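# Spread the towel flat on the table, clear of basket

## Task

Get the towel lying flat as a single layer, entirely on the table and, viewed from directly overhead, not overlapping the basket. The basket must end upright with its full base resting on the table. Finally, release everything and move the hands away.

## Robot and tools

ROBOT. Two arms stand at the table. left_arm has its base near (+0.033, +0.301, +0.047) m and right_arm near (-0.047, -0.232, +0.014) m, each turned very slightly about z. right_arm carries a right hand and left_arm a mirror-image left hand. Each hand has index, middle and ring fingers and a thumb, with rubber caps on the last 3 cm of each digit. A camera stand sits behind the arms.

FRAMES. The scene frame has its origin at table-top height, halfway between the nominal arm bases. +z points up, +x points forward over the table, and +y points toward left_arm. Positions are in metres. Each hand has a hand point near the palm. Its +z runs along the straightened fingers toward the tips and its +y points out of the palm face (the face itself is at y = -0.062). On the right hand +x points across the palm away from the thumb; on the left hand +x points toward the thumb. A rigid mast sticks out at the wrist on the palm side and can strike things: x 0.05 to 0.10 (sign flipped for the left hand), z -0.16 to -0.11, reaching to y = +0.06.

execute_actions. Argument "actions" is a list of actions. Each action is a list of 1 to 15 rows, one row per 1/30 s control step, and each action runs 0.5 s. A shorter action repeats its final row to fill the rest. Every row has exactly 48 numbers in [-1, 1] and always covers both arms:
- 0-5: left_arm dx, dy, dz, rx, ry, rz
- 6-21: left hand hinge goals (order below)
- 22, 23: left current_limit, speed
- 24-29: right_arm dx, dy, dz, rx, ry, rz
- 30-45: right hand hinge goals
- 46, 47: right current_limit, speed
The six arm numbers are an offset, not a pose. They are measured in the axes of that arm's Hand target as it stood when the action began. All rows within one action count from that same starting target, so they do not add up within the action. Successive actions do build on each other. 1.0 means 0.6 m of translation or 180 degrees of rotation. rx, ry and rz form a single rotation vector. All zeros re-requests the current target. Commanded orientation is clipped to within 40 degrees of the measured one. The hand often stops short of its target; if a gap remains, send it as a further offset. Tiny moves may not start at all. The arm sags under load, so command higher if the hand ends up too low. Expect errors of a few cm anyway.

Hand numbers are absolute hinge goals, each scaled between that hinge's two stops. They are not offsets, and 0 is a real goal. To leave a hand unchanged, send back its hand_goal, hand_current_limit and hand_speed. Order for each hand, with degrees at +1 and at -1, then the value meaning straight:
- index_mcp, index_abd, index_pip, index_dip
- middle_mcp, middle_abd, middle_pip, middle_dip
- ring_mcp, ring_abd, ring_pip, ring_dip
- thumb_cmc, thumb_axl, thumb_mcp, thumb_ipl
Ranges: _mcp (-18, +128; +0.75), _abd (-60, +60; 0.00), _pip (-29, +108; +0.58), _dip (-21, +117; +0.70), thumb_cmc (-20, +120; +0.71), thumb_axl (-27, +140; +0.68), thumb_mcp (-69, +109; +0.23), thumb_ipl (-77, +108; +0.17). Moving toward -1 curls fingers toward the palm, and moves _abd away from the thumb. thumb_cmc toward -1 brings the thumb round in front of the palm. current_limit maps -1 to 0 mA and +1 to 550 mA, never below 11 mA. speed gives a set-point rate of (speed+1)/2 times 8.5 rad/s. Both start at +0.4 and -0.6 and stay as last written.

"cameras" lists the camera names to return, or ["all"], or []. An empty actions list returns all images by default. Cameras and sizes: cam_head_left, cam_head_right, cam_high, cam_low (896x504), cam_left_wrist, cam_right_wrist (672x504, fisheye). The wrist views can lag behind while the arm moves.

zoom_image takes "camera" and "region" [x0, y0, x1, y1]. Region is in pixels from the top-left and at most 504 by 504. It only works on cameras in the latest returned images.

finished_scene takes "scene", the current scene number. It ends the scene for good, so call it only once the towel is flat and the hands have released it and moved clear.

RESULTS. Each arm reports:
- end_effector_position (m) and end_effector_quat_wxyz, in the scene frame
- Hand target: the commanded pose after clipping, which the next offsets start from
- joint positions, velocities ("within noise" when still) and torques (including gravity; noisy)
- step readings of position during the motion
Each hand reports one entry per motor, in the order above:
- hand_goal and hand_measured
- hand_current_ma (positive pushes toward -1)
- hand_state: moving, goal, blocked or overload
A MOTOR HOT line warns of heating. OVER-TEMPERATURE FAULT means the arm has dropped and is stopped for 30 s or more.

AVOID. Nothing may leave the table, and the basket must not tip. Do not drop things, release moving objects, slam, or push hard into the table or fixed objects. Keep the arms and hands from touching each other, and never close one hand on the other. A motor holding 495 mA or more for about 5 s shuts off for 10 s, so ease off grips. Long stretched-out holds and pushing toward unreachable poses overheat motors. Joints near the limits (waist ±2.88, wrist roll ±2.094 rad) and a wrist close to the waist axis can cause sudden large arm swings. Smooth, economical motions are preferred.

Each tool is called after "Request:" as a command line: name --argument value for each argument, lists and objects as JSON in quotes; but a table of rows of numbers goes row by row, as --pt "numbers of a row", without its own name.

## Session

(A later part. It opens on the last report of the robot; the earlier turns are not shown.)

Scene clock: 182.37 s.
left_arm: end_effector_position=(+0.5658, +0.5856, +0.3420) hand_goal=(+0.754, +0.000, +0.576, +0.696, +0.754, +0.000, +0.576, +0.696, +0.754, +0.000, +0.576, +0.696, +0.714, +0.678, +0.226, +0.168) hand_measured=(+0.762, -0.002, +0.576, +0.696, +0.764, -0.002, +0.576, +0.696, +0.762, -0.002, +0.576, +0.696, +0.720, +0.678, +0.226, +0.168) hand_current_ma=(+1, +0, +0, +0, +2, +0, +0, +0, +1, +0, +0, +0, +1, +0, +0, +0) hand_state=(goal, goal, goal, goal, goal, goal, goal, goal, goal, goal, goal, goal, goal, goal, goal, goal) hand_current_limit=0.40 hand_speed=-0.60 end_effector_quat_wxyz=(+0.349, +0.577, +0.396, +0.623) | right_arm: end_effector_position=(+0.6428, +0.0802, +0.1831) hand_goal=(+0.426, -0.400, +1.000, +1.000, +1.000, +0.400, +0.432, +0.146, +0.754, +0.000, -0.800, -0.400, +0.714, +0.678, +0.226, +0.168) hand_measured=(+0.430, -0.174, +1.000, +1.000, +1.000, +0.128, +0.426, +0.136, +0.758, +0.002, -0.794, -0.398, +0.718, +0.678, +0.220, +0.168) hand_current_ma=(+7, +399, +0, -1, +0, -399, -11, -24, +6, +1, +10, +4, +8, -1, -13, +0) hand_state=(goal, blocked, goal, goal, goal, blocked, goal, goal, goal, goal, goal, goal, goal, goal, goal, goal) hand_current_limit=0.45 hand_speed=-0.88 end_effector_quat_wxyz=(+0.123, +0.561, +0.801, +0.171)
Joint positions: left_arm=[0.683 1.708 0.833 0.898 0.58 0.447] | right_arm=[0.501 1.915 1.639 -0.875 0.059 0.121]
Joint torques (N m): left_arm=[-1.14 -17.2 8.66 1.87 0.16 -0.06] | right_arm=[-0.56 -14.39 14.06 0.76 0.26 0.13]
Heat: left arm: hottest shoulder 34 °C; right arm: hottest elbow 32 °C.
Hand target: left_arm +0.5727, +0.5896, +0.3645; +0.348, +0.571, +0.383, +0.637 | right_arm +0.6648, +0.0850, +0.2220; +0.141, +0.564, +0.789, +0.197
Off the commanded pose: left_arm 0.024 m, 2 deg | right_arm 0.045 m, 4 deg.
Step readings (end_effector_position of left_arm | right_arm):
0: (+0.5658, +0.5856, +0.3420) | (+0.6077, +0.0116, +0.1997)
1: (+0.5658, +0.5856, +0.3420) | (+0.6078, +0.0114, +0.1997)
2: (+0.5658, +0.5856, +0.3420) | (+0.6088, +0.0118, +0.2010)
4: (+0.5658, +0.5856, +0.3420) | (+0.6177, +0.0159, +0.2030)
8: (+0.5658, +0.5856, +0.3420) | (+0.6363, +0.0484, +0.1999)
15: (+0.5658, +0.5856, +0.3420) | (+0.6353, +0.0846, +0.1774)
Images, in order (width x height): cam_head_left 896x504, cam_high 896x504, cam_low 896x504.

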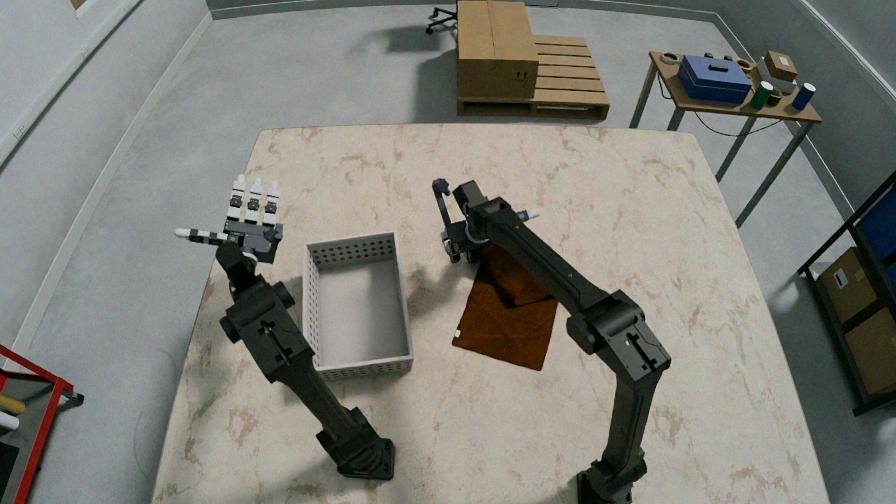

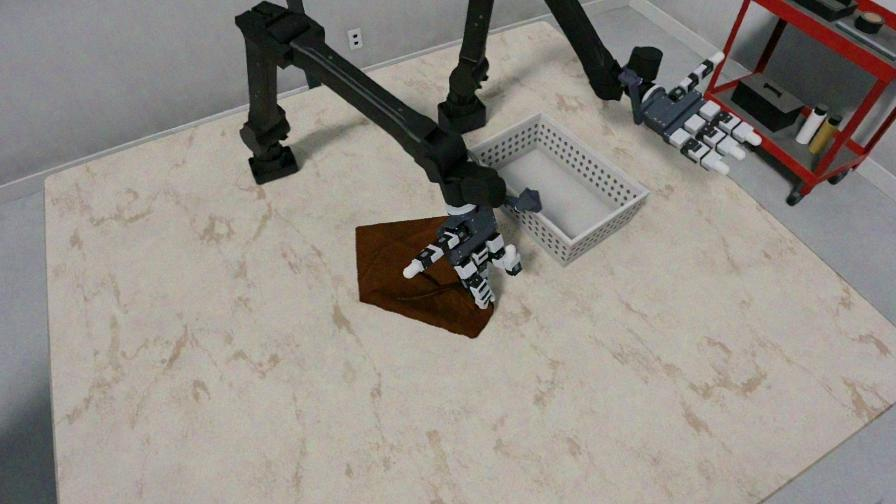

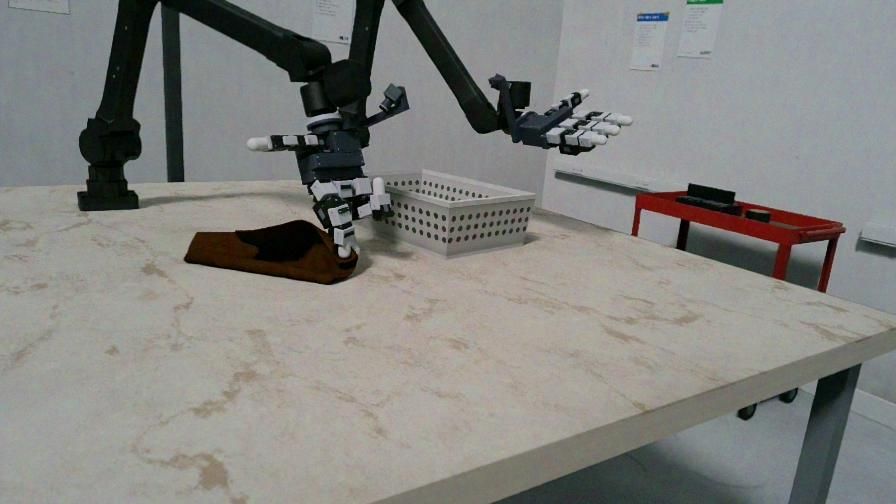

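Request:
execute_actions --actions '[[[0,0,0,0,0,0,0.754,0,0.576,0.696,0.754,0,0.576,0.696,0.754,0,0.576,0.696,0.714,0.678,0.226,0.168,0.4,-0.6,-0.0898,0.0388,0.0207,0,0,0,0.426,-0.4,1,1,1,0.4,0.432,0.146,0.754,0,-0.8,-0.4,0.714,0.678,0.226,0.168,0.45,-0.88]],[[0,0,0,0,0,0,0.754,0,0.576,0.696,0.754,0,0.576,0.696,0.754,0,0.576,0.696,0.714,0.678,0.226,0.168,0.4,-0.6,-0.0898,0.0388,0.0207,0,0,0,0.426,-0.4,1,1,1,0.4,0.432,0.146,0.754,0,-0.8,-0.4,0.714,0.678,0.226,0.168,0.45,-0.88]]]' --cameras '["cam_head_left","cam_low","cam_high"]'

Request:
zoom_image --camera "cam_high" --region '[320, 190, 520, 370]'

Request:
zoom_image --camera "cam_low" --region '[140, 120, 380, 300]'

Request:
zoom_image --camera "cam_head_left" --region '[440, 200, 610, 400]'

Scene clock: 185.67 s.
left_arm: end_effector_position=(+0.5658, +0.5856, +0.3420) hand_goal=(+0.754, +0.000, +0.576, +0.696, +0.754, +0.000, +0.576, +0.696, +0.754, +0.000, +0.576, +0.696, +0.714, +0.678, +0.226, +0.168) hand_measured=(+0.762, -0.002, +0.576, +0.696, +0.764, -0.002, +0.576, +0.696, +0.762, -0.002, +0.576, +0.696, +0.720, +0.678, +0.226, +0.168) hand_current_ma=(+1, +0, +0, +0, +2, +0, +0, +0, +1, +0, +0, +0, +1, +0, +0, +0) hand_state=(goal, goal, goal, goal, goal, goal, goal, goal, goal, goal, goal, goal, goal, goal, goal, goal) hand_current_limit=0.40 hand_speed=-0.60 end_effector_quat_wxyz=(+0.349, +0.577, +0.396, +0.623) | right_arm: end_effector_position=(+0.7289, -0.0089, +0.1858) hand_goal=(+0.426, -0.400, +1.000, +1.000, +1.000, +0.400, +0.432, +0.146, +0.754, +0.000, -0.800, -0.400, +0.714, +0.678, +0.226, +0.168) hand_measured=(+0.430, -0.174, +1.000, +1.000, +1.000, +0.128, +0.426, +0.136, +0.758, +0.002, -0.794, -0.398, +0.718, +0.678, +0.220, +0.168) hand_current_ma=(+8, +399, +0, -1, +0, -399, -11, -24, +6, +1, +10, +4, +8, -1, -13, +0) hand_state=(goal, blocked, goal, goal, goal, blocked, goal, goal, goal, goal, goal, goal, goal, goal, goal, goal) hand_current_limit=0.45 hand_speed=-0.88 end_effector_quat_wxyz=(+0.120, +0.577, +0.789, +0.175)
Joint positions: left_arm=[0.683 1.708 0.833 0.898 0.58 0.447] | right_arm=[0.325 2.037 1.836 -0.942 -0.013 0.001]
Joint torques (N m): left_arm=[-0.85 -17.03 8.58 1.92 0.16 -0.04] | right_arm=[-0.03 -15.21 14.72 0.79 -0.08 -0.18]
Heat: left arm: hottest shoulder 34 °C; right arm: hottest elbow 32 °C.
Hand target: left_arm +0.5727, +0.5896, +0.3645; +0.348, +0.571, +0.383, +0.637 | right_arm +0.7496, +0.0001, +0.2219; +0.141, +0.564, +0.789, +0.197
Off the commanded pose: left_arm 0.024 m, 2 deg | right_arm 0.043 m, 4 deg.
Step readings (end_effector_position of left_arm | right_arm):
0: (+0.5658, +0.5856, +0.3420) | (+0.6433, +0.0791, +0.1831)
1: (+0.5658, +0.5856, +0.3420) | (+0.6433, +0.0791, +0.1831)
2: (+0.5658, +0.5856, +0.3420) | (+0.6433, +0.0797, +0.1825)
4: (+0.5658, +0.5856, +0.3420) | (+0.6471, +0.0788, +0.1839)
8: (+0.5658, +0.5856, +0.3420) | (+0.6684, +0.0578, +0.1896)
15: (+0.5658, +0.5856, +0.3420) | (+0.6915, +0.0170, +0.1896)
16: (+0.5658, +0.5856, +0.3420) | (+0.6920, +0.0161, +0.1890)
17: (+0.5658, +0.5856, +0.3420) | (+0.6932, +0.0173, +0.1894)
19: (+0.5658, +0.5856, +0.3420) | (+0.6978, +0.0214, +0.1876)
23: (+0.5658, +0.5856, +0.3420) | (+0.7137, +0.0169, +0.1876)
30: (+0.5658, +0.5856, +0.3420) | (+0.7284, -0.0112, +0.1833)
Images, in order (width x height): cam_head_left 896x504, cam_high 896x504, cam_low 896x504.

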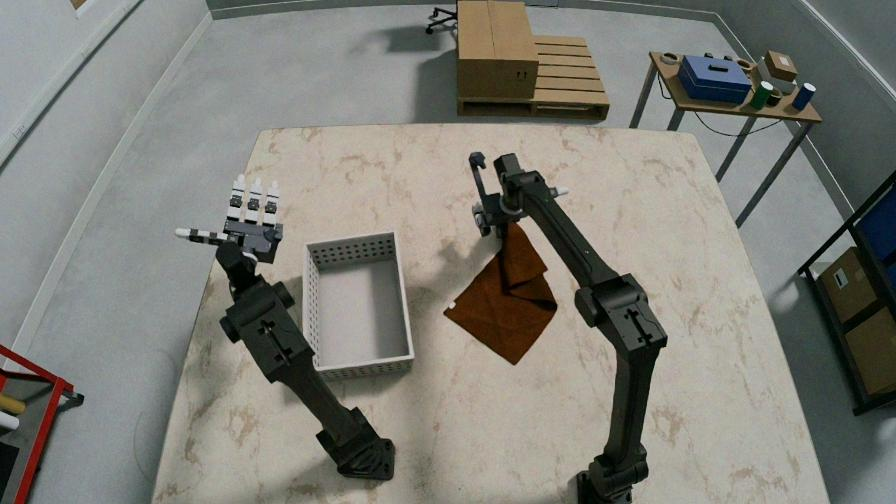

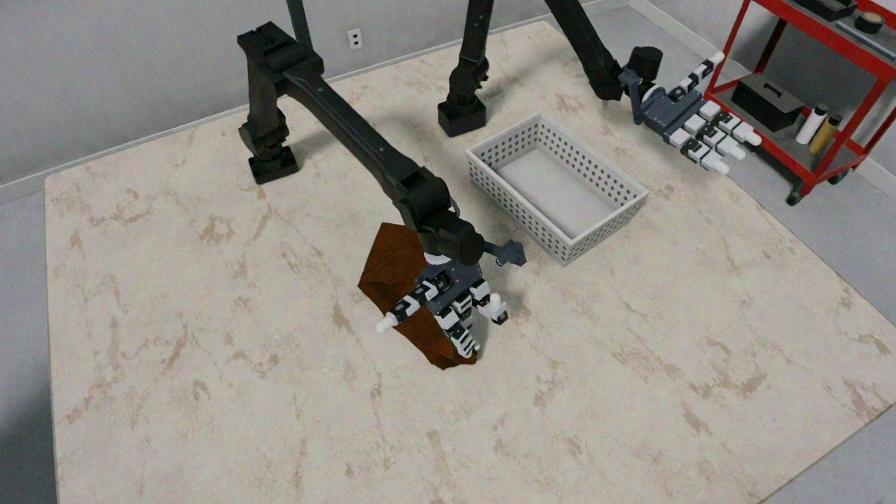

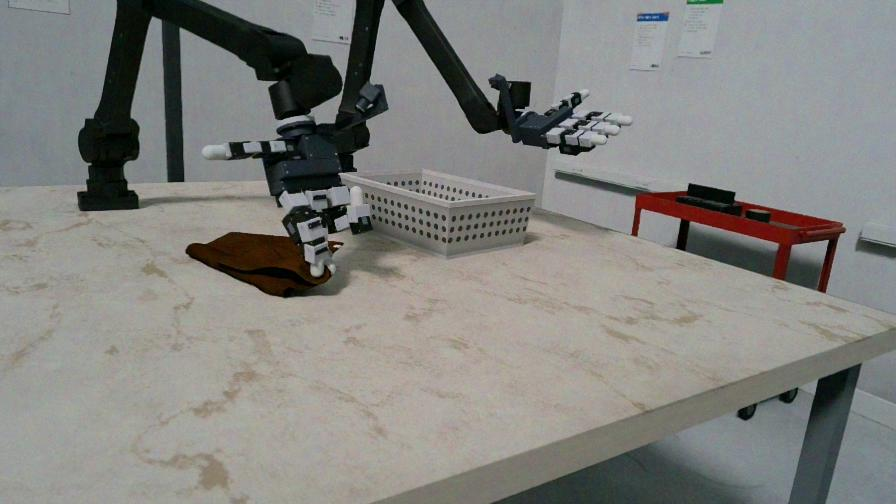

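Scaled by 2.520 from the camera's 896x504 image, which has a finer 1280x720 frame.

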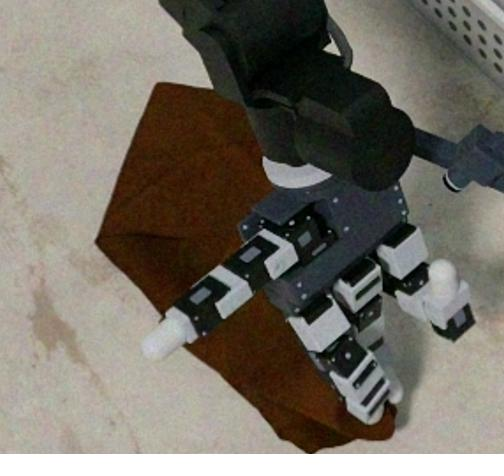

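Scaled by 2.100 from the camera's 896x504 image, which has a finer 1280x720 frame.

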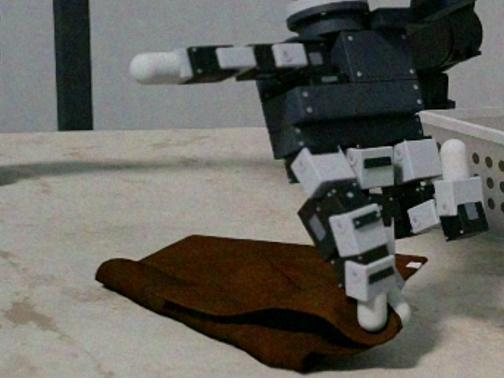

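Scaled by 2.520 from the camera's 896x504 image, which has a finer 1280x720 frame.

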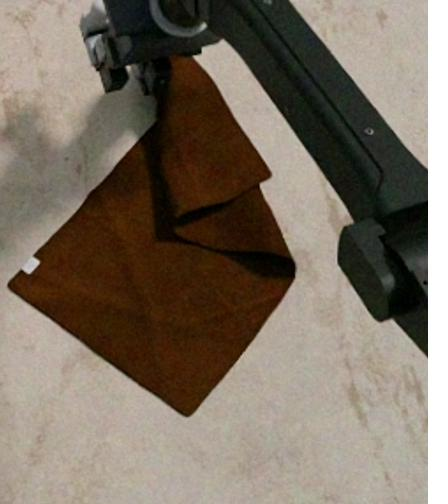

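Request:
execute_actions --actions '[[[0,0,0,0,0,0,0.754,0,0.576,0.696,0.754,0,0.576,0.696,0.754,0,0.576,0.696,0.714,0.678,0.226,0.168,0.4,-0.6,-0.1265,0.0083,0.0045,0,0,0,0.426,-0.4,1,1,1,0.4,0.432,0.146,0.754,0,-0.8,-0.4,0.714,0.678,0.226,0.168,0.45,-0.88]],[[0,0,0,0,0,0,0.754,0,0.576,0.696,0.754,0,0.576,0.696,0.754,0,0.576,0.696,0.714,0.678,0.226,0.168,0.4,-0.6,0,-0.0626,0.1175,0,0,0,0.426,-0.4,1,1,1,0.4,0.432,0.146,0.754,0,-0.8,-0.4,0.714,0.678,0.226,0.168,0.45,-0.88]]]' --cameras '["cam_head_left","cam_low","cam_high"]'

Request:
zoom_image --camera "cam_low" --region '[140, 140, 380, 320]'

Request:
zoom_image --camera "cam_head_left" --region '[440, 200, 610, 400]'

Scene clock: 189.43 s.
left_arm: end_effector_position=(+0.5658, +0.5856, +0.3420) hand_goal=(+0.754, +0.000, +0.576, +0.696, +0.754, +0.000, +0.576, +0.696, +0.754, +0.000, +0.576, +0.696, +0.714, +0.678, +0.226, +0.168) hand_measured=(+0.762, -0.002, +0.576, +0.696, +0.764, -0.002, +0.576, +0.696, +0.762, -0.002, +0.576, +0.696, +0.720, +0.678, +0.226, +0.168) hand_current_ma=(+1, +0, +0, +0, +2, +0, +0, +0, +1, +0, +0, +0, +1, +0, +0, +0) hand_state=(goal, goal, goal, goal, goal, goal, goal, goal, goal, goal, goal, goal, goal, goal, goal, goal) hand_current_limit=0.40 hand_speed=-0.60 end_effector_quat_wxyz=(+0.349, +0.577, +0.396, +0.623) | right_arm: end_effector_position=(+0.7773, -0.0806, +0.1632) hand_goal=(+0.426, -0.400, +1.000, +1.000, +1.000, +0.400, +0.432, +0.146, +0.754, +0.000, -0.800, -0.400, +0.714, +0.678, +0.226, +0.168) hand_measured=(+0.430, -0.174, +1.000, +1.000, +1.000, +0.130, +0.424, +0.134, +0.758, +0.002, -0.794, -0.398, +0.718, +0.678, +0.220, +0.168) hand_current_ma=(+9, +399, +0, +0, +0, -399, -18, -25, +6, +1, +10, +4, +8, -1, -13, +0) hand_state=(goal, blocked, goal, goal, goal, blocked, goal, goal, goal, goal, goal, goal, goal, goal, goal, goal) hand_current_limit=0.45 hand_speed=-0.88 end_effector_quat_wxyz=(+0.146, +0.575, +0.780, +0.198)
Joint positions: left_arm=[0.683 1.708 0.833 0.898 0.58 0.447] | right_arm=[0.207 2.107 1.855 -0.824 -0.054 -0.099]
Joint torques (N m): left_arm=[-1.08 -17.03 8.58 1.89 0.15 -0.07] | right_arm=[0.91 -14.74 8.35 2.25 -0.15 -0.17]
Heat: left arm: hottest shoulder 34 °C; right arm: hottest elbow 32 °C.
Hand target: left_arm +0.5727, +0.5896, +0.3645; +0.348, +0.571, +0.383, +0.637 | right_arm +0.7795, -0.0698, +0.1419; +0.141, +0.564, +0.789, +0.197
Off the commanded pose: left_arm 0.024 m, 2 deg | right_arm 0.024 m, 2 deg.
Step readings (end_effector_position of left_arm | right_arm):
0: (+0.5658, +0.5856, +0.3420) | (+0.7286, -0.0077, +0.1858)
1: (+0.5658, +0.5856, +0.3420) | (+0.7285, -0.0073, +0.1858)
2: (+0.5658, +0.5856, +0.3420) | (+0.7290, -0.0081, +0.1845)
4: (+0.5658, +0.5856, +0.3420) | (+0.7307, -0.0091, +0.1855)
8: (+0.5658, +0.5856, +0.3420) | (+0.7432, -0.0374, +0.1874)
15: (+0.5658, +0.5856, +0.3420) | (+0.7616, -0.0967, +0.1868)
16: (+0.5658, +0.5856, +0.3420) | (+0.7624, -0.0990, +0.1864)
17: (+0.5658, +0.5856, +0.3420) | (+0.7636, -0.1000, +0.1861)
19: (+0.5658, +0.5856, +0.3420) | (+0.7689, -0.0961, +0.1862)
23: (+0.5658, +0.5856, +0.3420) | (+0.7748, -0.0859, +0.1736)
30: (+0.5658, +0.5856, +0.3420) | (+0.7773, -0.0809, +0.1632)
Images, in order (width x height): cam_head_left 896x504, cam_high 896x504, cam_low 896x504.

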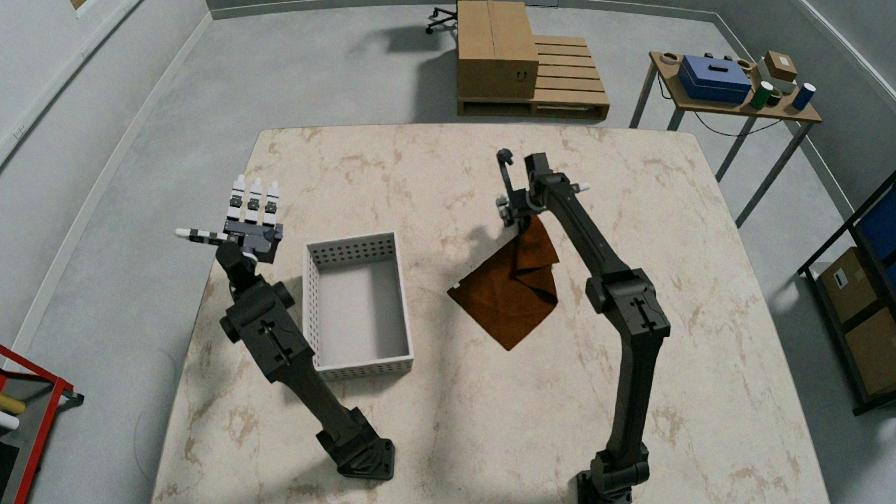

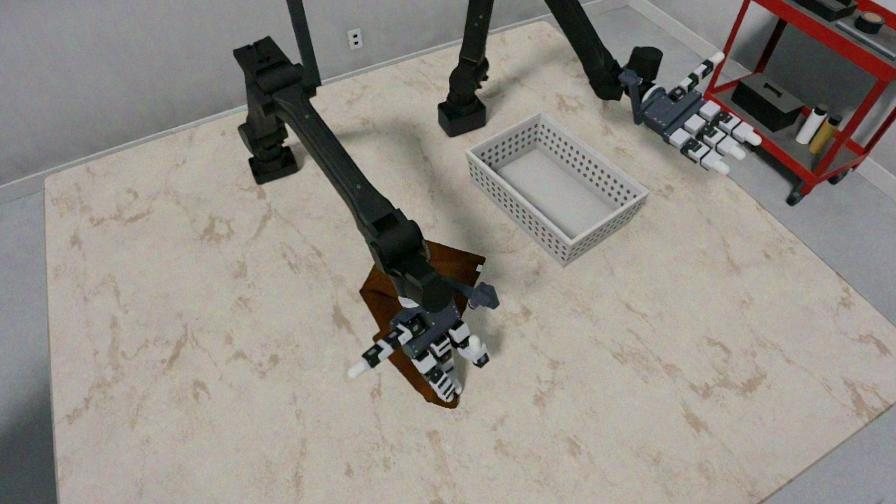

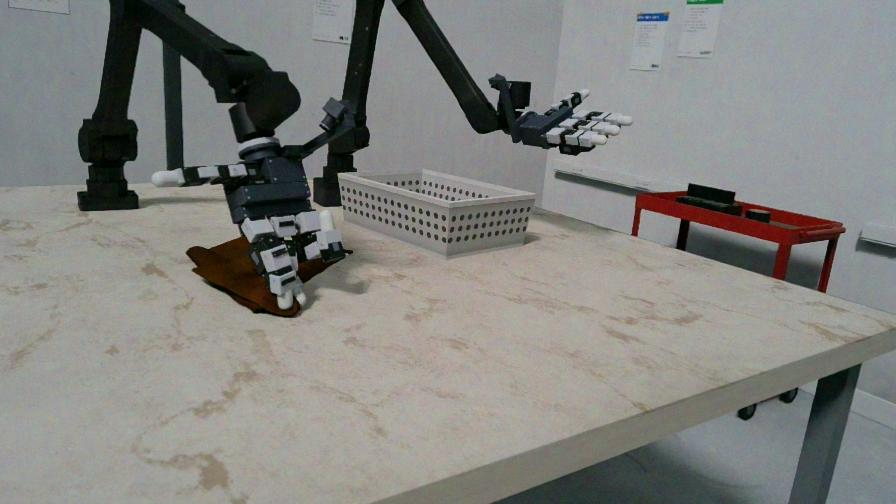

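Scaled by 2.100 from the camera's 896x504 image, which has a finer 1280x720 frame.

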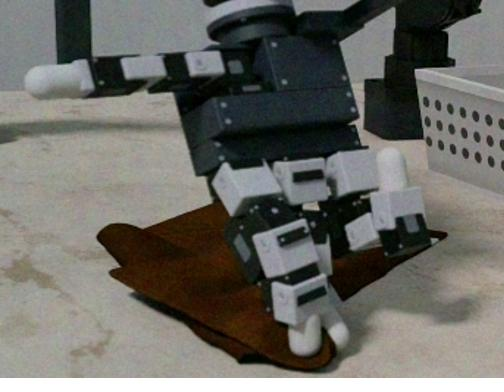

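Scaled by 2.520 from the camera's 896x504 image, which has a finer 1280x720 frame.

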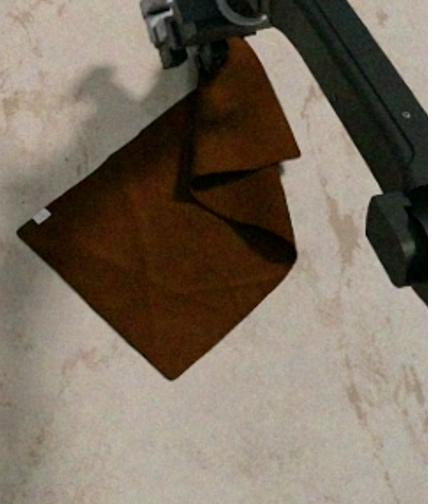

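Request:
execute_actions --actions '[[[0,0,0,0,0,0,0.754,0,0.576,0.696,0.754,0,0.576,0.696,0.754,0,0.576,0.696,0.714,0.678,0.226,0.168,0.4,-0.6,0,-0.015,0.03,0,0,0,0.426,-0.4,1,1,1,0.4,0.432,0.146,0.754,0,-0.8,-0.4,0.714,0.678,0.226,0.168,0.45,-0.88]],[[0,0,0,0,0,0,0.754,0,0.576,0.696,0.754,0,0.576,0.696,0.754,0,0.576,0.696,0.714,0.678,0.226,0.168,0.4,-0.6,0,0,0,0,0,0,0.426,0.1,1,1,1,-0.1,0.432,0.146,0.754,0,-0.8,-0.4,0.714,0.678,0.226,0.168,0.45,-0.85]],[[0,0,0,0,0,0,0.754,0,0.576,0.696,0.754,0,0.576,0.696,0.754,0,0.576,0.696,0.714,0.678,0.226,0.168,0.4,-0.6,0,0,0,0,0,0,0.426,0.15,1,1,1,-0.15,0.432,0.146,0.754,0,-0.8,-0.4,0.714,0.678,0.226,0.168,0.45,-0.85]]]' --cameras '["cam_low","cam_high"]'

Request:
zoom_image --camera "cam_low" --region '[140, 140, 380, 320]'

Scene clock: 192.33 s.
left_arm: end_effector_position=(+0.5658, +0.5856, +0.3420) hand_goal=(+0.754, +0.000, +0.576, +0.696, +0.754, +0.000, +0.576, +0.696, +0.754, +0.000, +0.576, +0.696, +0.714, +0.678, +0.226, +0.168) hand_measured=(+0.762, -0.002, +0.576, +0.696, +0.764, -0.002, +0.576, +0.696, +0.762, -0.002, +0.576, +0.696, +0.720, +0.678, +0.226, +0.168) hand_current_ma=(+1, +0, +0, +0, +2, +0, +0, +0, +1, +0, +0, +0, +1, +0, +0, +0) hand_state=(goal, goal, goal, goal, goal, goal, goal, goal, goal, goal, goal, goal, goal, goal, goal, goal) hand_current_limit=0.40 hand_speed=-0.60 end_effector_quat_wxyz=(+0.349, +0.577, +0.396, +0.623) | right_arm: end_effector_position=(+0.7778, -0.0636, +0.1621) hand_goal=(+0.426, +0.150, +1.000, +1.000, +1.000, -0.150, +0.432, +0.146, +0.754, +0.000, -0.800, -0.400, +0.714, +0.678, +0.226, +0.168) hand_measured=(+0.422, +0.124, +1.000, +1.000, +0.998, -0.146, +0.430, +0.144, +0.758, +0.002, -0.794, -0.398, +0.718, +0.678, +0.220, +0.168) hand_current_ma=(-7, -59, +0, +0, -2, +7, -3, -4, +6, +1, +10, +4, +8, -1, -13, +0) hand_state=(goal, blocked, goal, goal, goal, goal, goal, goal, goal, goal, goal, goal, goal, goal, goal, goal) hand_current_limit=0.45 hand_speed=-0.85 end_effector_quat_wxyz=(+0.149, +0.560, +0.786, +0.213)
Joint positions: left_arm=[0.683 1.708 0.833 0.898 0.58 0.447] | right_arm=[0.222 2.109 1.84 -0.78 -0.07 -0.111]
Joint torques (N m): left_arm=[-1.08 -16.79 8.64 1.83 0.15 -0.04] | right_arm=[-0.32 -13.98 7.39 2.19 -0.01 -0.14]
Heat: left arm: hottest shoulder 34 °C; right arm: hottest elbow 32 °C.
Hand target: left_arm +0.5727, +0.5896, +0.3645; +0.348, +0.571, +0.383, +0.637 | right_arm +0.7800, -0.0696, +0.1218; +0.141, +0.564, +0.789, +0.197
Off the commanded pose: left_arm 0.024 m, 2 deg | right_arm 0.041 m, 2 deg.
Step readings (end_effector_position of left_arm | right_arm):
0: (+0.5658, +0.5856, +0.3420) | (+0.7773, -0.0806, +0.1632)
1: (+0.5658, +0.5856, +0.3420) | (+0.7773, -0.0806, +0.1632)
2: (+0.5658, +0.5856, +0.3420) | (+0.7778, -0.0805, +0.1638)
4: (+0.5658, +0.5856, +0.3420) | (+0.7783, -0.0804, +0.1627)
8: (+0.5658, +0.5856, +0.3420) | (+0.7795, -0.0802, +0.1625)
15: (+0.5658, +0.5856, +0.3420) | (+0.7800, -0.0801, +0.1623)
16: (+0.5658, +0.5856, +0.3420) | (+0.7800, -0.0801, +0.1623)
17: (+0.5658, +0.5856, +0.3420) | (+0.7800, -0.0801, +0.1623)
19: (+0.5658, +0.5856, +0.3420) | (+0.7800, -0.0801, +0.1623)
23: (+0.5658, +0.5856, +0.3420) | (+0.7803, -0.0800, +0.1626)
30: (+0.5658, +0.5856, +0.3420) | (+0.7793, -0.0733, +0.1629)
31: (+0.5658, +0.5856, +0.3420) | (+0.7790, -0.0716, +0.1629)
32: (+0.5658, +0.5856, +0.3420) | (+0.7789, -0.0713, +0.1629)
34: (+0.5658, +0.5856, +0.3420) | (+0.7784, -0.0686, +0.1629)
38: (+0.5658, +0.5856, +0.3420) | (+0.7780, -0.0648, +0.1621)
45: (+0.5658, +0.5856, +0.3420) | (+0.7778, -0.0636, +0.1621)
Images, in order (width x height): cam_high 896x504, cam_low 896x504.

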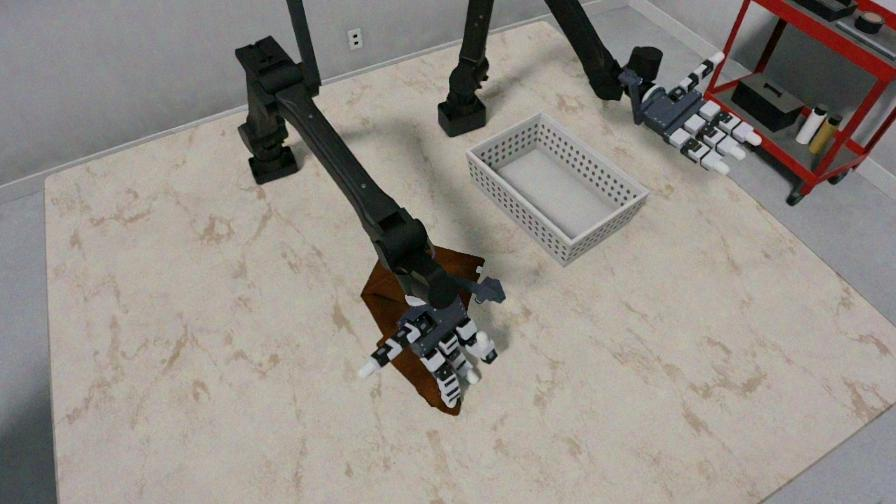

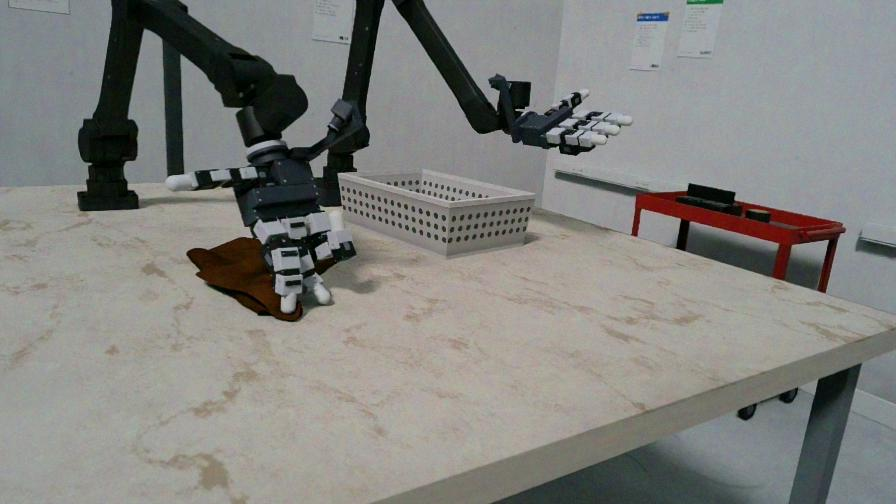

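Scaled by 2.100 from the camera's 896x504 image, which has a finer 1280x720 frame.

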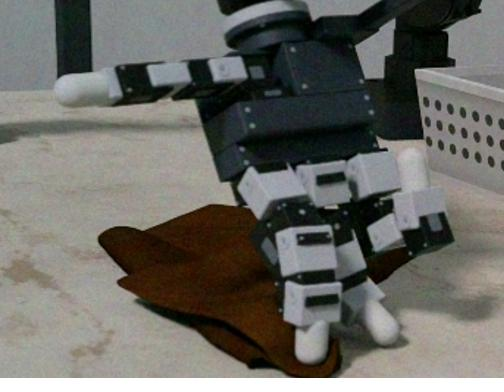

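Request:
execute_actions --actions '[[[0,0,0,0,0,0,0.754,0,0.576,0.696,0.754,0,0.576,0.696,0.754,0,0.576,0.696,0.714,0.678,0.226,0.168,0.4,-0.6,0.0054,0.0566,-0.1395,0,0,0,0.426,0.15,1,1,1,-0.15,0.432,0.146,0.754,0,-0.8,-0.4,0.714,0.678,0.226,0.168,0.45,-0.85]],[[0,0,0,0,0,0,0.754,0,0.576,0.696,0.754,0,0.576,0.696,0.754,0,0.576,0.696,0.714,0.678,0.226,0.168,0.4,-0.6,-0.052,-0.0777,-0.079,0,0,0.12,0.426,0.05,1,1,1,-0.05,0.432,0.146,0.754,0,-0.8,-0.4,0.714,0.678,0.226,0.168,0.45,-0.85]],[[0,0,0,0,0,0,0.754,0,0.576,0.696,0.754,0,0.576,0.696,0.754,0,0.576,0.696,0.714,0.678,0.226,0.168,0.4,-0.6,-0.0952,-0.0668,-0.0328,0,0,0.12,0.426,0.05,1,1,1,-0.05,0.432,0.146,0.754,0,-0.8,-0.4,0.714,0.678,0.226,0.168,0.45,-0.85]]]' --cameras '["cam_head_left","cam_head_right","cam_low","cam_high","cam_right_wrist"]'

Request:
zoom_image --camera "cam_low" --region '[140, 180, 380, 340]'

Request:
zoom_image --camera "cam_head_left" --region '[440, 200, 610, 400]'

Request:
zoom_image --camera "cam_high" --region '[330, 230, 520, 430]'

Scene clock: 197.10 s.
left_arm: end_effector_position=(+0.5658, +0.5856, +0.3420) hand_goal=(+0.754, +0.000, +0.576, +0.696, +0.754, +0.000, +0.576, +0.696, +0.754, +0.000, +0.576, +0.696, +0.714, +0.678, +0.226, +0.168) hand_measured=(+0.762, -0.002, +0.576, +0.696, +0.764, -0.002, +0.576, +0.696, +0.762, -0.002, +0.576, +0.696, +0.720, +0.678, +0.226, +0.168) hand_current_ma=(+1, +0, +0, +0, +2, +0, +0, +0, +1, +0, +0, +0, +1, +0, +0, +0) hand_state=(goal, goal, goal, goal, goal, goal, goal, goal, goal, goal, goal, goal, goal, goal, goal, goal) hand_current_limit=0.40 hand_speed=-0.60 end_effector_quat_wxyz=(+0.349, +0.577, +0.396, +0.623) | right_arm: end_effector_position=(+0.6731, -0.1720, +0.2050) hand_goal=(+0.426, +0.050, +1.000, +1.000, +1.000, -0.050, +0.432, +0.146, +0.754, +0.000, -0.800, -0.400, +0.714, +0.678, +0.226, +0.168) hand_measured=(+0.430, +0.052, +0.998, +0.998, +0.998, -0.052, +0.430, +0.144, +0.758, +0.002, -0.794, -0.398, +0.718, +0.678, +0.220, +0.168) hand_current_ma=(+6, +4, -3, -5, -1, -2, -2, -4, +6, +1, +10, +4, +7, -1, -13, +0) hand_state=(goal, goal, goal, goal, goal, goal, goal, goal, goal, goal, goal, goal, goal, goal, goal, goal) hand_current_limit=0.45 hand_speed=-0.85 end_effector_quat_wxyz=(+0.047, +0.816, +0.534, +0.217)
Joint positions: left_arm=[0.683 1.708 0.833 0.898 0.58 0.447] | right_arm=[0.172 1.839 1.621 -0.915 -0.091 0.584]
Joint torques (N m): left_arm=[-1.14 -17.14 8.55 1.87 0.15 -0.05] | right_arm=[0.21 -15.27 8.36 2.19 -0.05 0.12]
Heat: left arm: hottest shoulder 34 °C; right arm: hottest shoulder 31 °C.
Hand target: left_arm +0.5727, +0.5896, +0.3645; +0.348, +0.571, +0.383, +0.637 | right_arm +0.6751, -0.1756, +0.2215; +0.058, +0.815, +0.526, +0.235
Off the commanded pose: left_arm 0.024 m, 2 deg | right_arm 0.017 m, 3 deg.
Step readings (end_effector_position of left_arm | right_arm):
0: (+0.5658, +0.5856, +0.3420) | (+0.7778, -0.0636, +0.1621)
1: (+0.5658, +0.5856, +0.3420) | (+0.7778, -0.0636, +0.1621)
2: (+0.5658, +0.5856, +0.3420) | (+0.7772, -0.0637, +0.1617)
4: (+0.5658, +0.5856, +0.3420) | (+0.7716, -0.0646, +0.1589)
8: (+0.5658, +0.5856, +0.3420) | (+0.7593, -0.0682, +0.1595)
15: (+0.5658, +0.5856, +0.3420) | (+0.7532, -0.0705, +0.1601)
16: (+0.5658, +0.5856, +0.3420) | (+0.7532, -0.0707, +0.1601)
17: (+0.5658, +0.5856, +0.3420) | (+0.7527, -0.0722, +0.1630)
19: (+0.5658, +0.5856, +0.3420) | (+0.7484, -0.0768, +0.1683)
23: (+0.5658, +0.5856, +0.3420) | (+0.7312, -0.0913, +0.1933)
30: (+0.5658, +0.5856, +0.3420) | (+0.7232, -0.1044, +0.2399)
31: (+0.5658, +0.5856, +0.3420) | (+0.7226, -0.1069, +0.2411)
32: (+0.5658, +0.5856, +0.3420) | (+0.7199, -0.1087, +0.2392)
34: (+0.5658, +0.5856, +0.3420) | (+0.7076, -0.1183, +0.2280)
38: (+0.5658, +0.5856, +0.3420) | (+0.6835, -0.1432, +0.2038)
45: (+0.5658, +0.5856, +0.3420) | (+0.6741, -0.1749, +0.1956)
camera_calibration:
cam_right_wrist: T_world_to_cam=[[0.177362, -0.984084, 0.0110254, -0.264845], [-0.872473, -0.152043, 0.464407, 0.401479], [-0.455339, -0.0919875, -0.885553, 0.59416], [0, 0, 0, 1]] pos_world=[0.667797, -0.144933, 0.342631]
Images, in order (width x height): cam_head_left 896x504, cam_head_right 896x504, cam_high 896x504, cam_low 896x504, cam_right_wrist 672x504.

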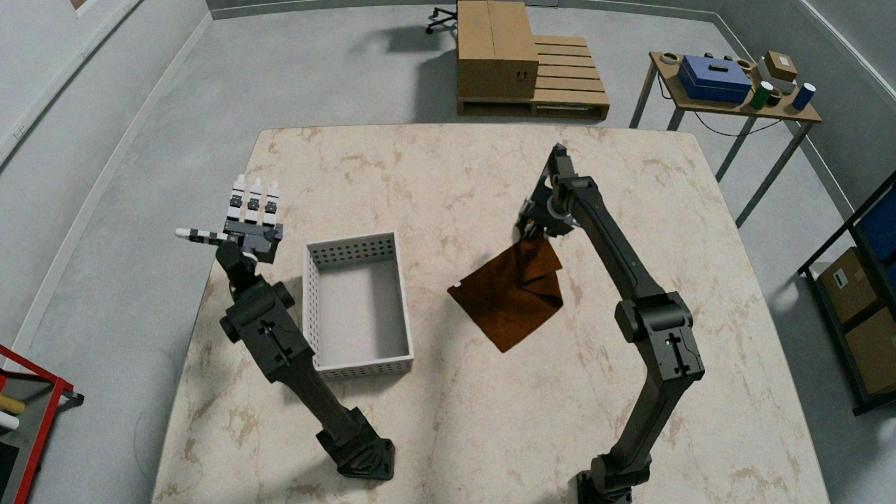

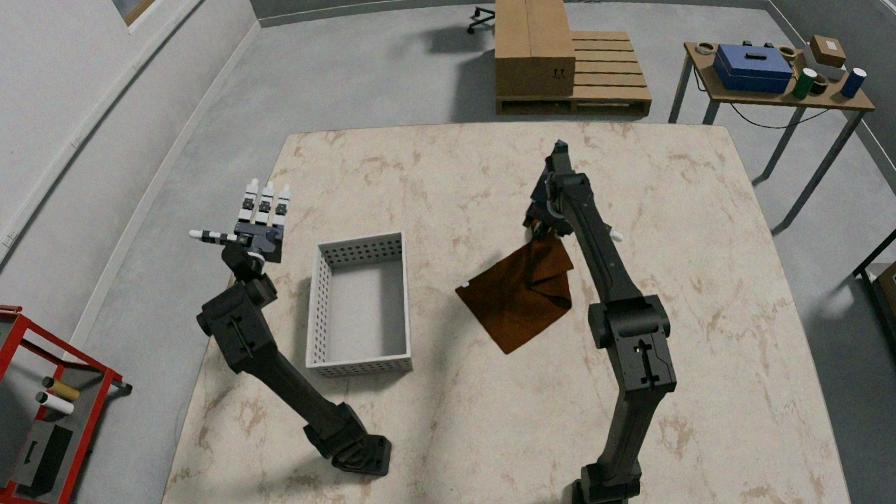

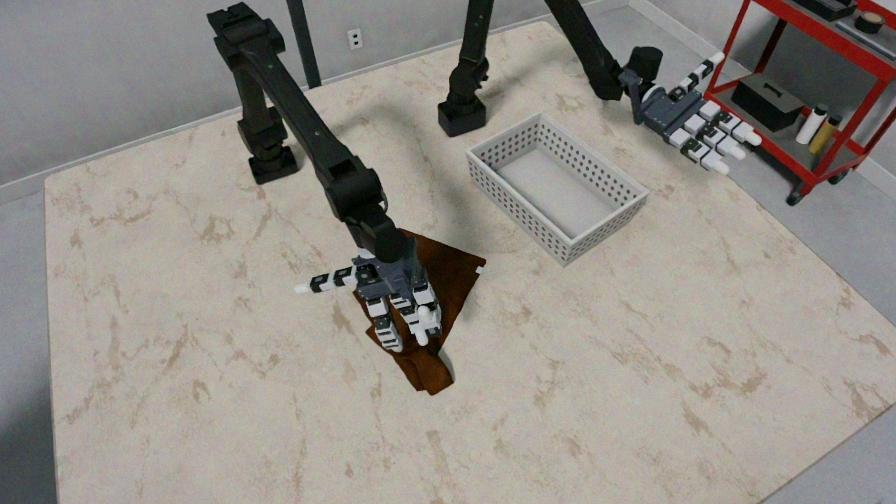

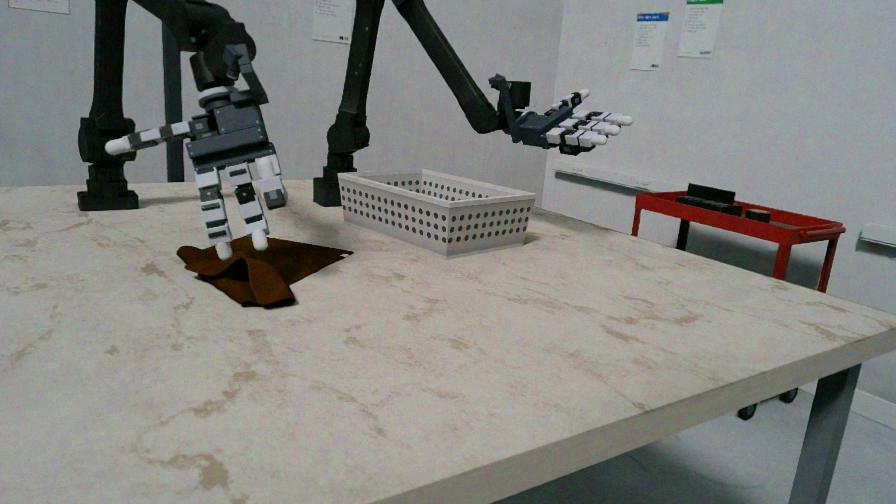

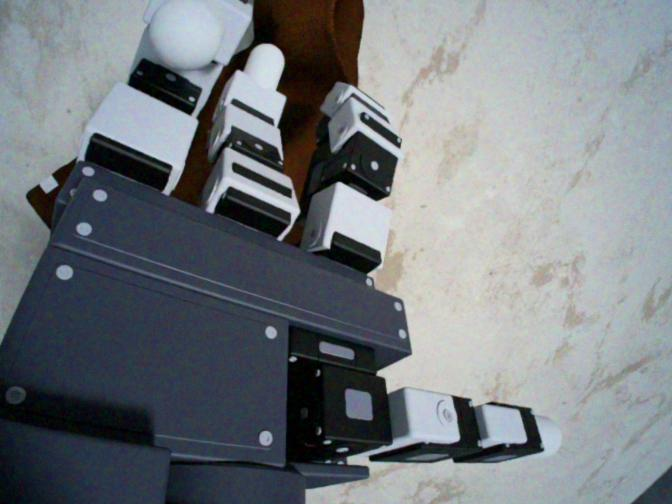

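Scaled by 2.100 from the camera's 896x504 image, which has a finer 1280x720 frame.

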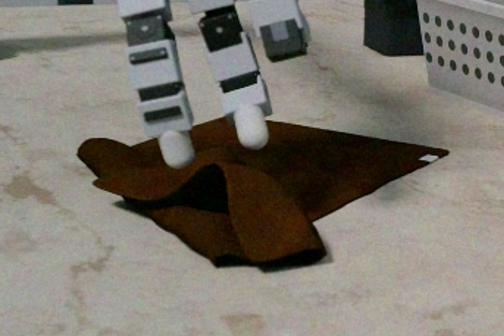

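Scaled by 2.520 from the camera's 896x504 image, which has a finer 1280x720 frame.

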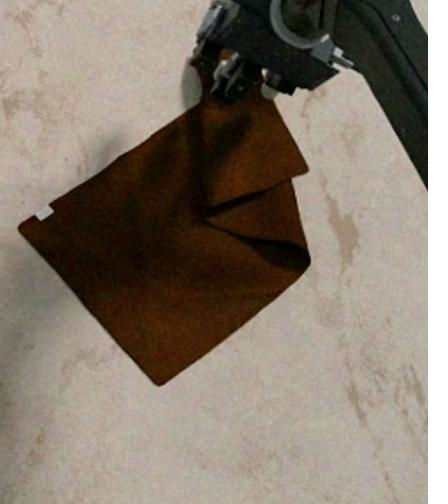

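Scaled by 2.520 from the camera's 896x504 image, which has a finer 1280x720 frame.

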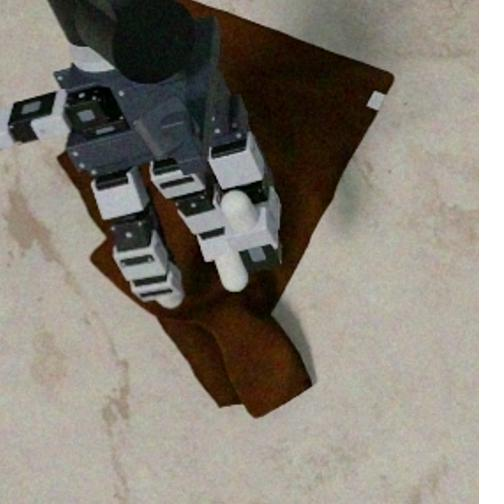

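Request:
execute_actions --actions '[[[0,0,0,0,0,0,0.754,0,0.576,0.696,0.754,0,0.576,0.696,0.754,0,0.576,0.696,0.714,0.678,0.226,0.168,0.4,-0.6,-0.093,-0.101,-0.0258,0,0,0,0.426,0.05,1,1,1,-0.05,0.432,0.146,0.754,0,-0.8,-0.4,0.714,0.678,0.226,0.168,0.45,-0.85]]]' --cameras '["cam_head_left","cam_low","cam_high","cam_right_wrist"]'

Request:
zoom_image --camera "cam_low" --region '[140, 180, 380, 340]'

Request:
zoom_image --camera "cam_right_wrist" --region '[60, 0, 480, 280]'

Request:
zoom_image --camera "cam_high" --region '[330, 230, 520, 430]'

Scene clock: 199.63 s.
left_arm: end_effector_position=(+0.5658, +0.5856, +0.3420) hand_goal=(+0.754, +0.000, +0.576, +0.696, +0.754, +0.000, +0.576, +0.696, +0.754, +0.000, +0.576, +0.696, +0.714, +0.678, +0.226, +0.168) hand_measured=(+0.762, -0.002, +0.576, +0.696, +0.764, -0.002, +0.576, +0.696, +0.762, -0.002, +0.576, +0.696, +0.720, +0.678, +0.226, +0.168) hand_current_ma=(+1, +0, +0, +0, +2, +0, +0, +0, +1, +0, +0, +0, +1, +0, +0, +0) hand_state=(goal, goal, goal, goal, goal, goal, goal, goal, goal, goal, goal, goal, goal, goal, goal, goal) hand_current_limit=0.40 hand_speed=-0.60 end_effector_quat_wxyz=(+0.349, +0.577, +0.396, +0.623) | right_arm: end_effector_position=(+0.5951, -0.1972, +0.1815) hand_goal=(+0.426, +0.050, +1.000, +1.000, +1.000, -0.050, +0.432, +0.146, +0.754, +0.000, -0.800, -0.400, +0.714, +0.678, +0.226, +0.168) hand_measured=(+0.430, +0.052, +0.998, +0.998, +0.998, -0.050, +0.430, +0.144, +0.756, +0.002, -0.794, -0.398, +0.718, +0.678, +0.220, +0.168) hand_current_ma=(+6, +3, -3, -5, -1, -1, -2, -4, +4, +1, +10, +4, +5, -1, -13, +0) hand_state=(goal, goal, goal, goal, goal, goal, goal, goal, goal, goal, goal, goal, goal, goal, goal, goal) hand_current_limit=0.45 hand_speed=-0.85 end_effector_quat_wxyz=(+0.045, +0.821, +0.526, +0.217)
Joint positions: left_arm=[0.683 1.708 0.833 0.898 0.58 0.447] | right_arm=[0.149 1.656 1.309 -0.787 -0.1 0.584]
Joint torques (N m): left_arm=[-0.91 -17.03 8.57 1.99 0.15 -0.07] | right_arm=[-0.62 -12.69 8.06 2.17 -0.12 -0.11]
Heat: left arm: hottest shoulder 34 °C; right arm: hottest shoulder 31 °C.
Hand target: left_arm +0.5727, +0.5896, +0.3645; +0.348, +0.571, +0.383, +0.637 | right_arm +0.5992, -0.2007, +0.1965; +0.058, +0.815, +0.526, +0.235
Off the commanded pose: left_arm 0.024 m, 2 deg | right_arm 0.016 m, 3 deg.
Step readings (end_effector_position of left_arm | right_arm):
0: (+0.5658, +0.5856, +0.3420) | (+0.6730, -0.1709, +0.2050)
1: (+0.5658, +0.5856, +0.3420) | (+0.6724, -0.1710, +0.2036)
2: (+0.5658, +0.5856, +0.3420) | (+0.6699, -0.1713, +0.2024)
4: (+0.5658, +0.5856, +0.3420) | (+0.6513, -0.1744, +0.1933)
8: (+0.5658, +0.5856, +0.3420) | (+0.6028, -0.1857, +0.1731)
15: (+0.5658, +0.5856, +0.3420) | (+0.5952, -0.1975, +0.1792)
camera_calibration:
cam_right_wrist: T_world_to_cam=[[0.158466, -0.987361, 0.00260914, -0.263384], [-0.874029, -0.139046, 0.465552, 0.343842], [-0.459306, -0.0760546, -0.885016, 0.540911], [0, 0, 0, 1]] pos_world=[0.590709, -0.171106, 0.319326]
Images, in order (width x height): cam_head_left 896x504, cam_high 896x504, cam_low 896x504, cam_right_wrist 672x504.

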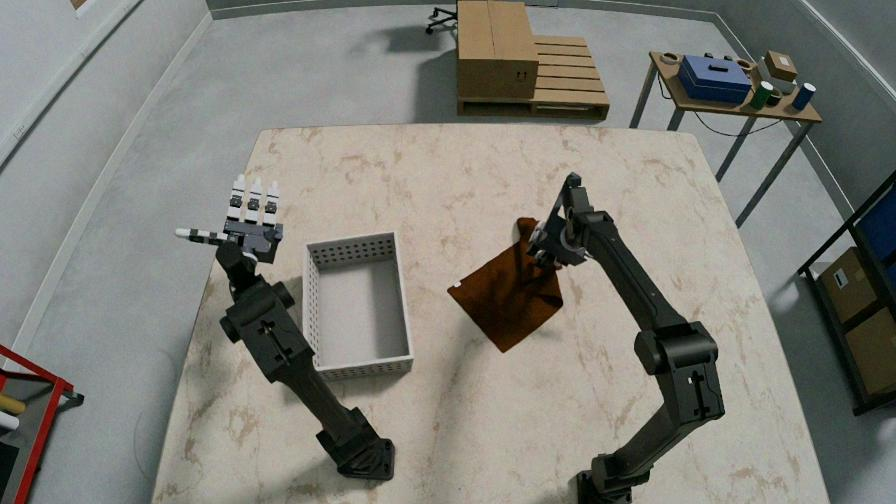

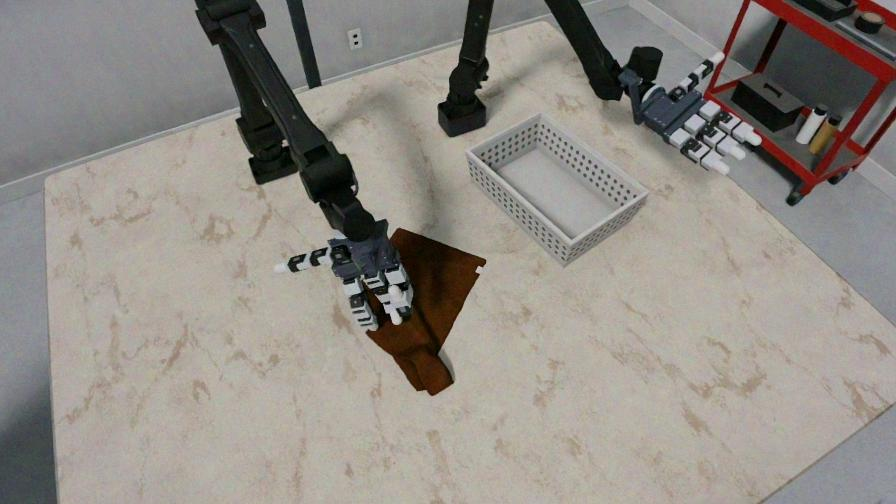

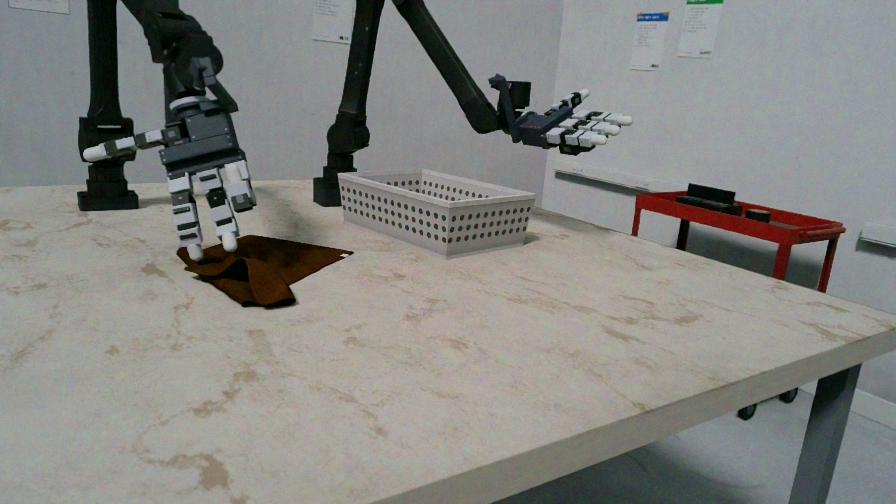

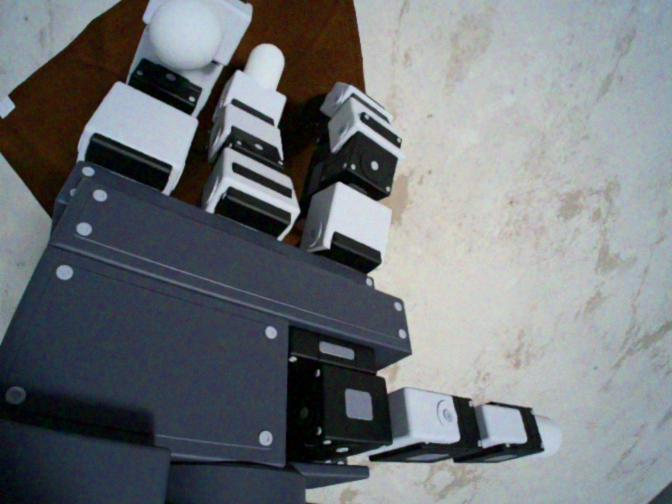

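Scaled by 2.100 from the camera's 896x504 image, which has a finer 1280x720 frame.

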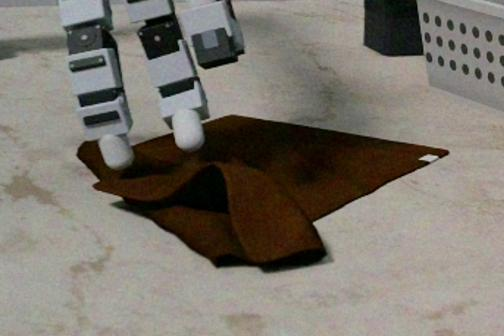

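Scaled by 1.200 from the camera's 672x504 image, which has a finer 960x720 frame.

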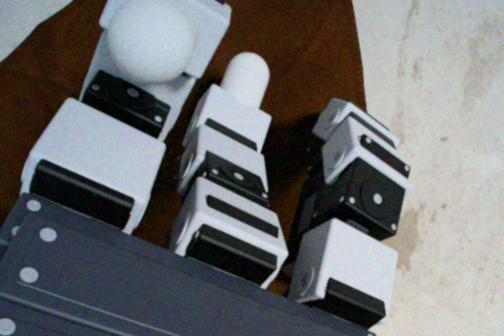

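Scaled by 2.520 from the camera's 896x504 image, which has a finer 1280x720 frame.

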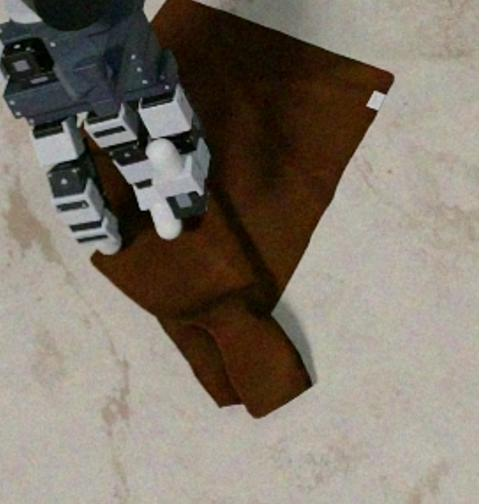

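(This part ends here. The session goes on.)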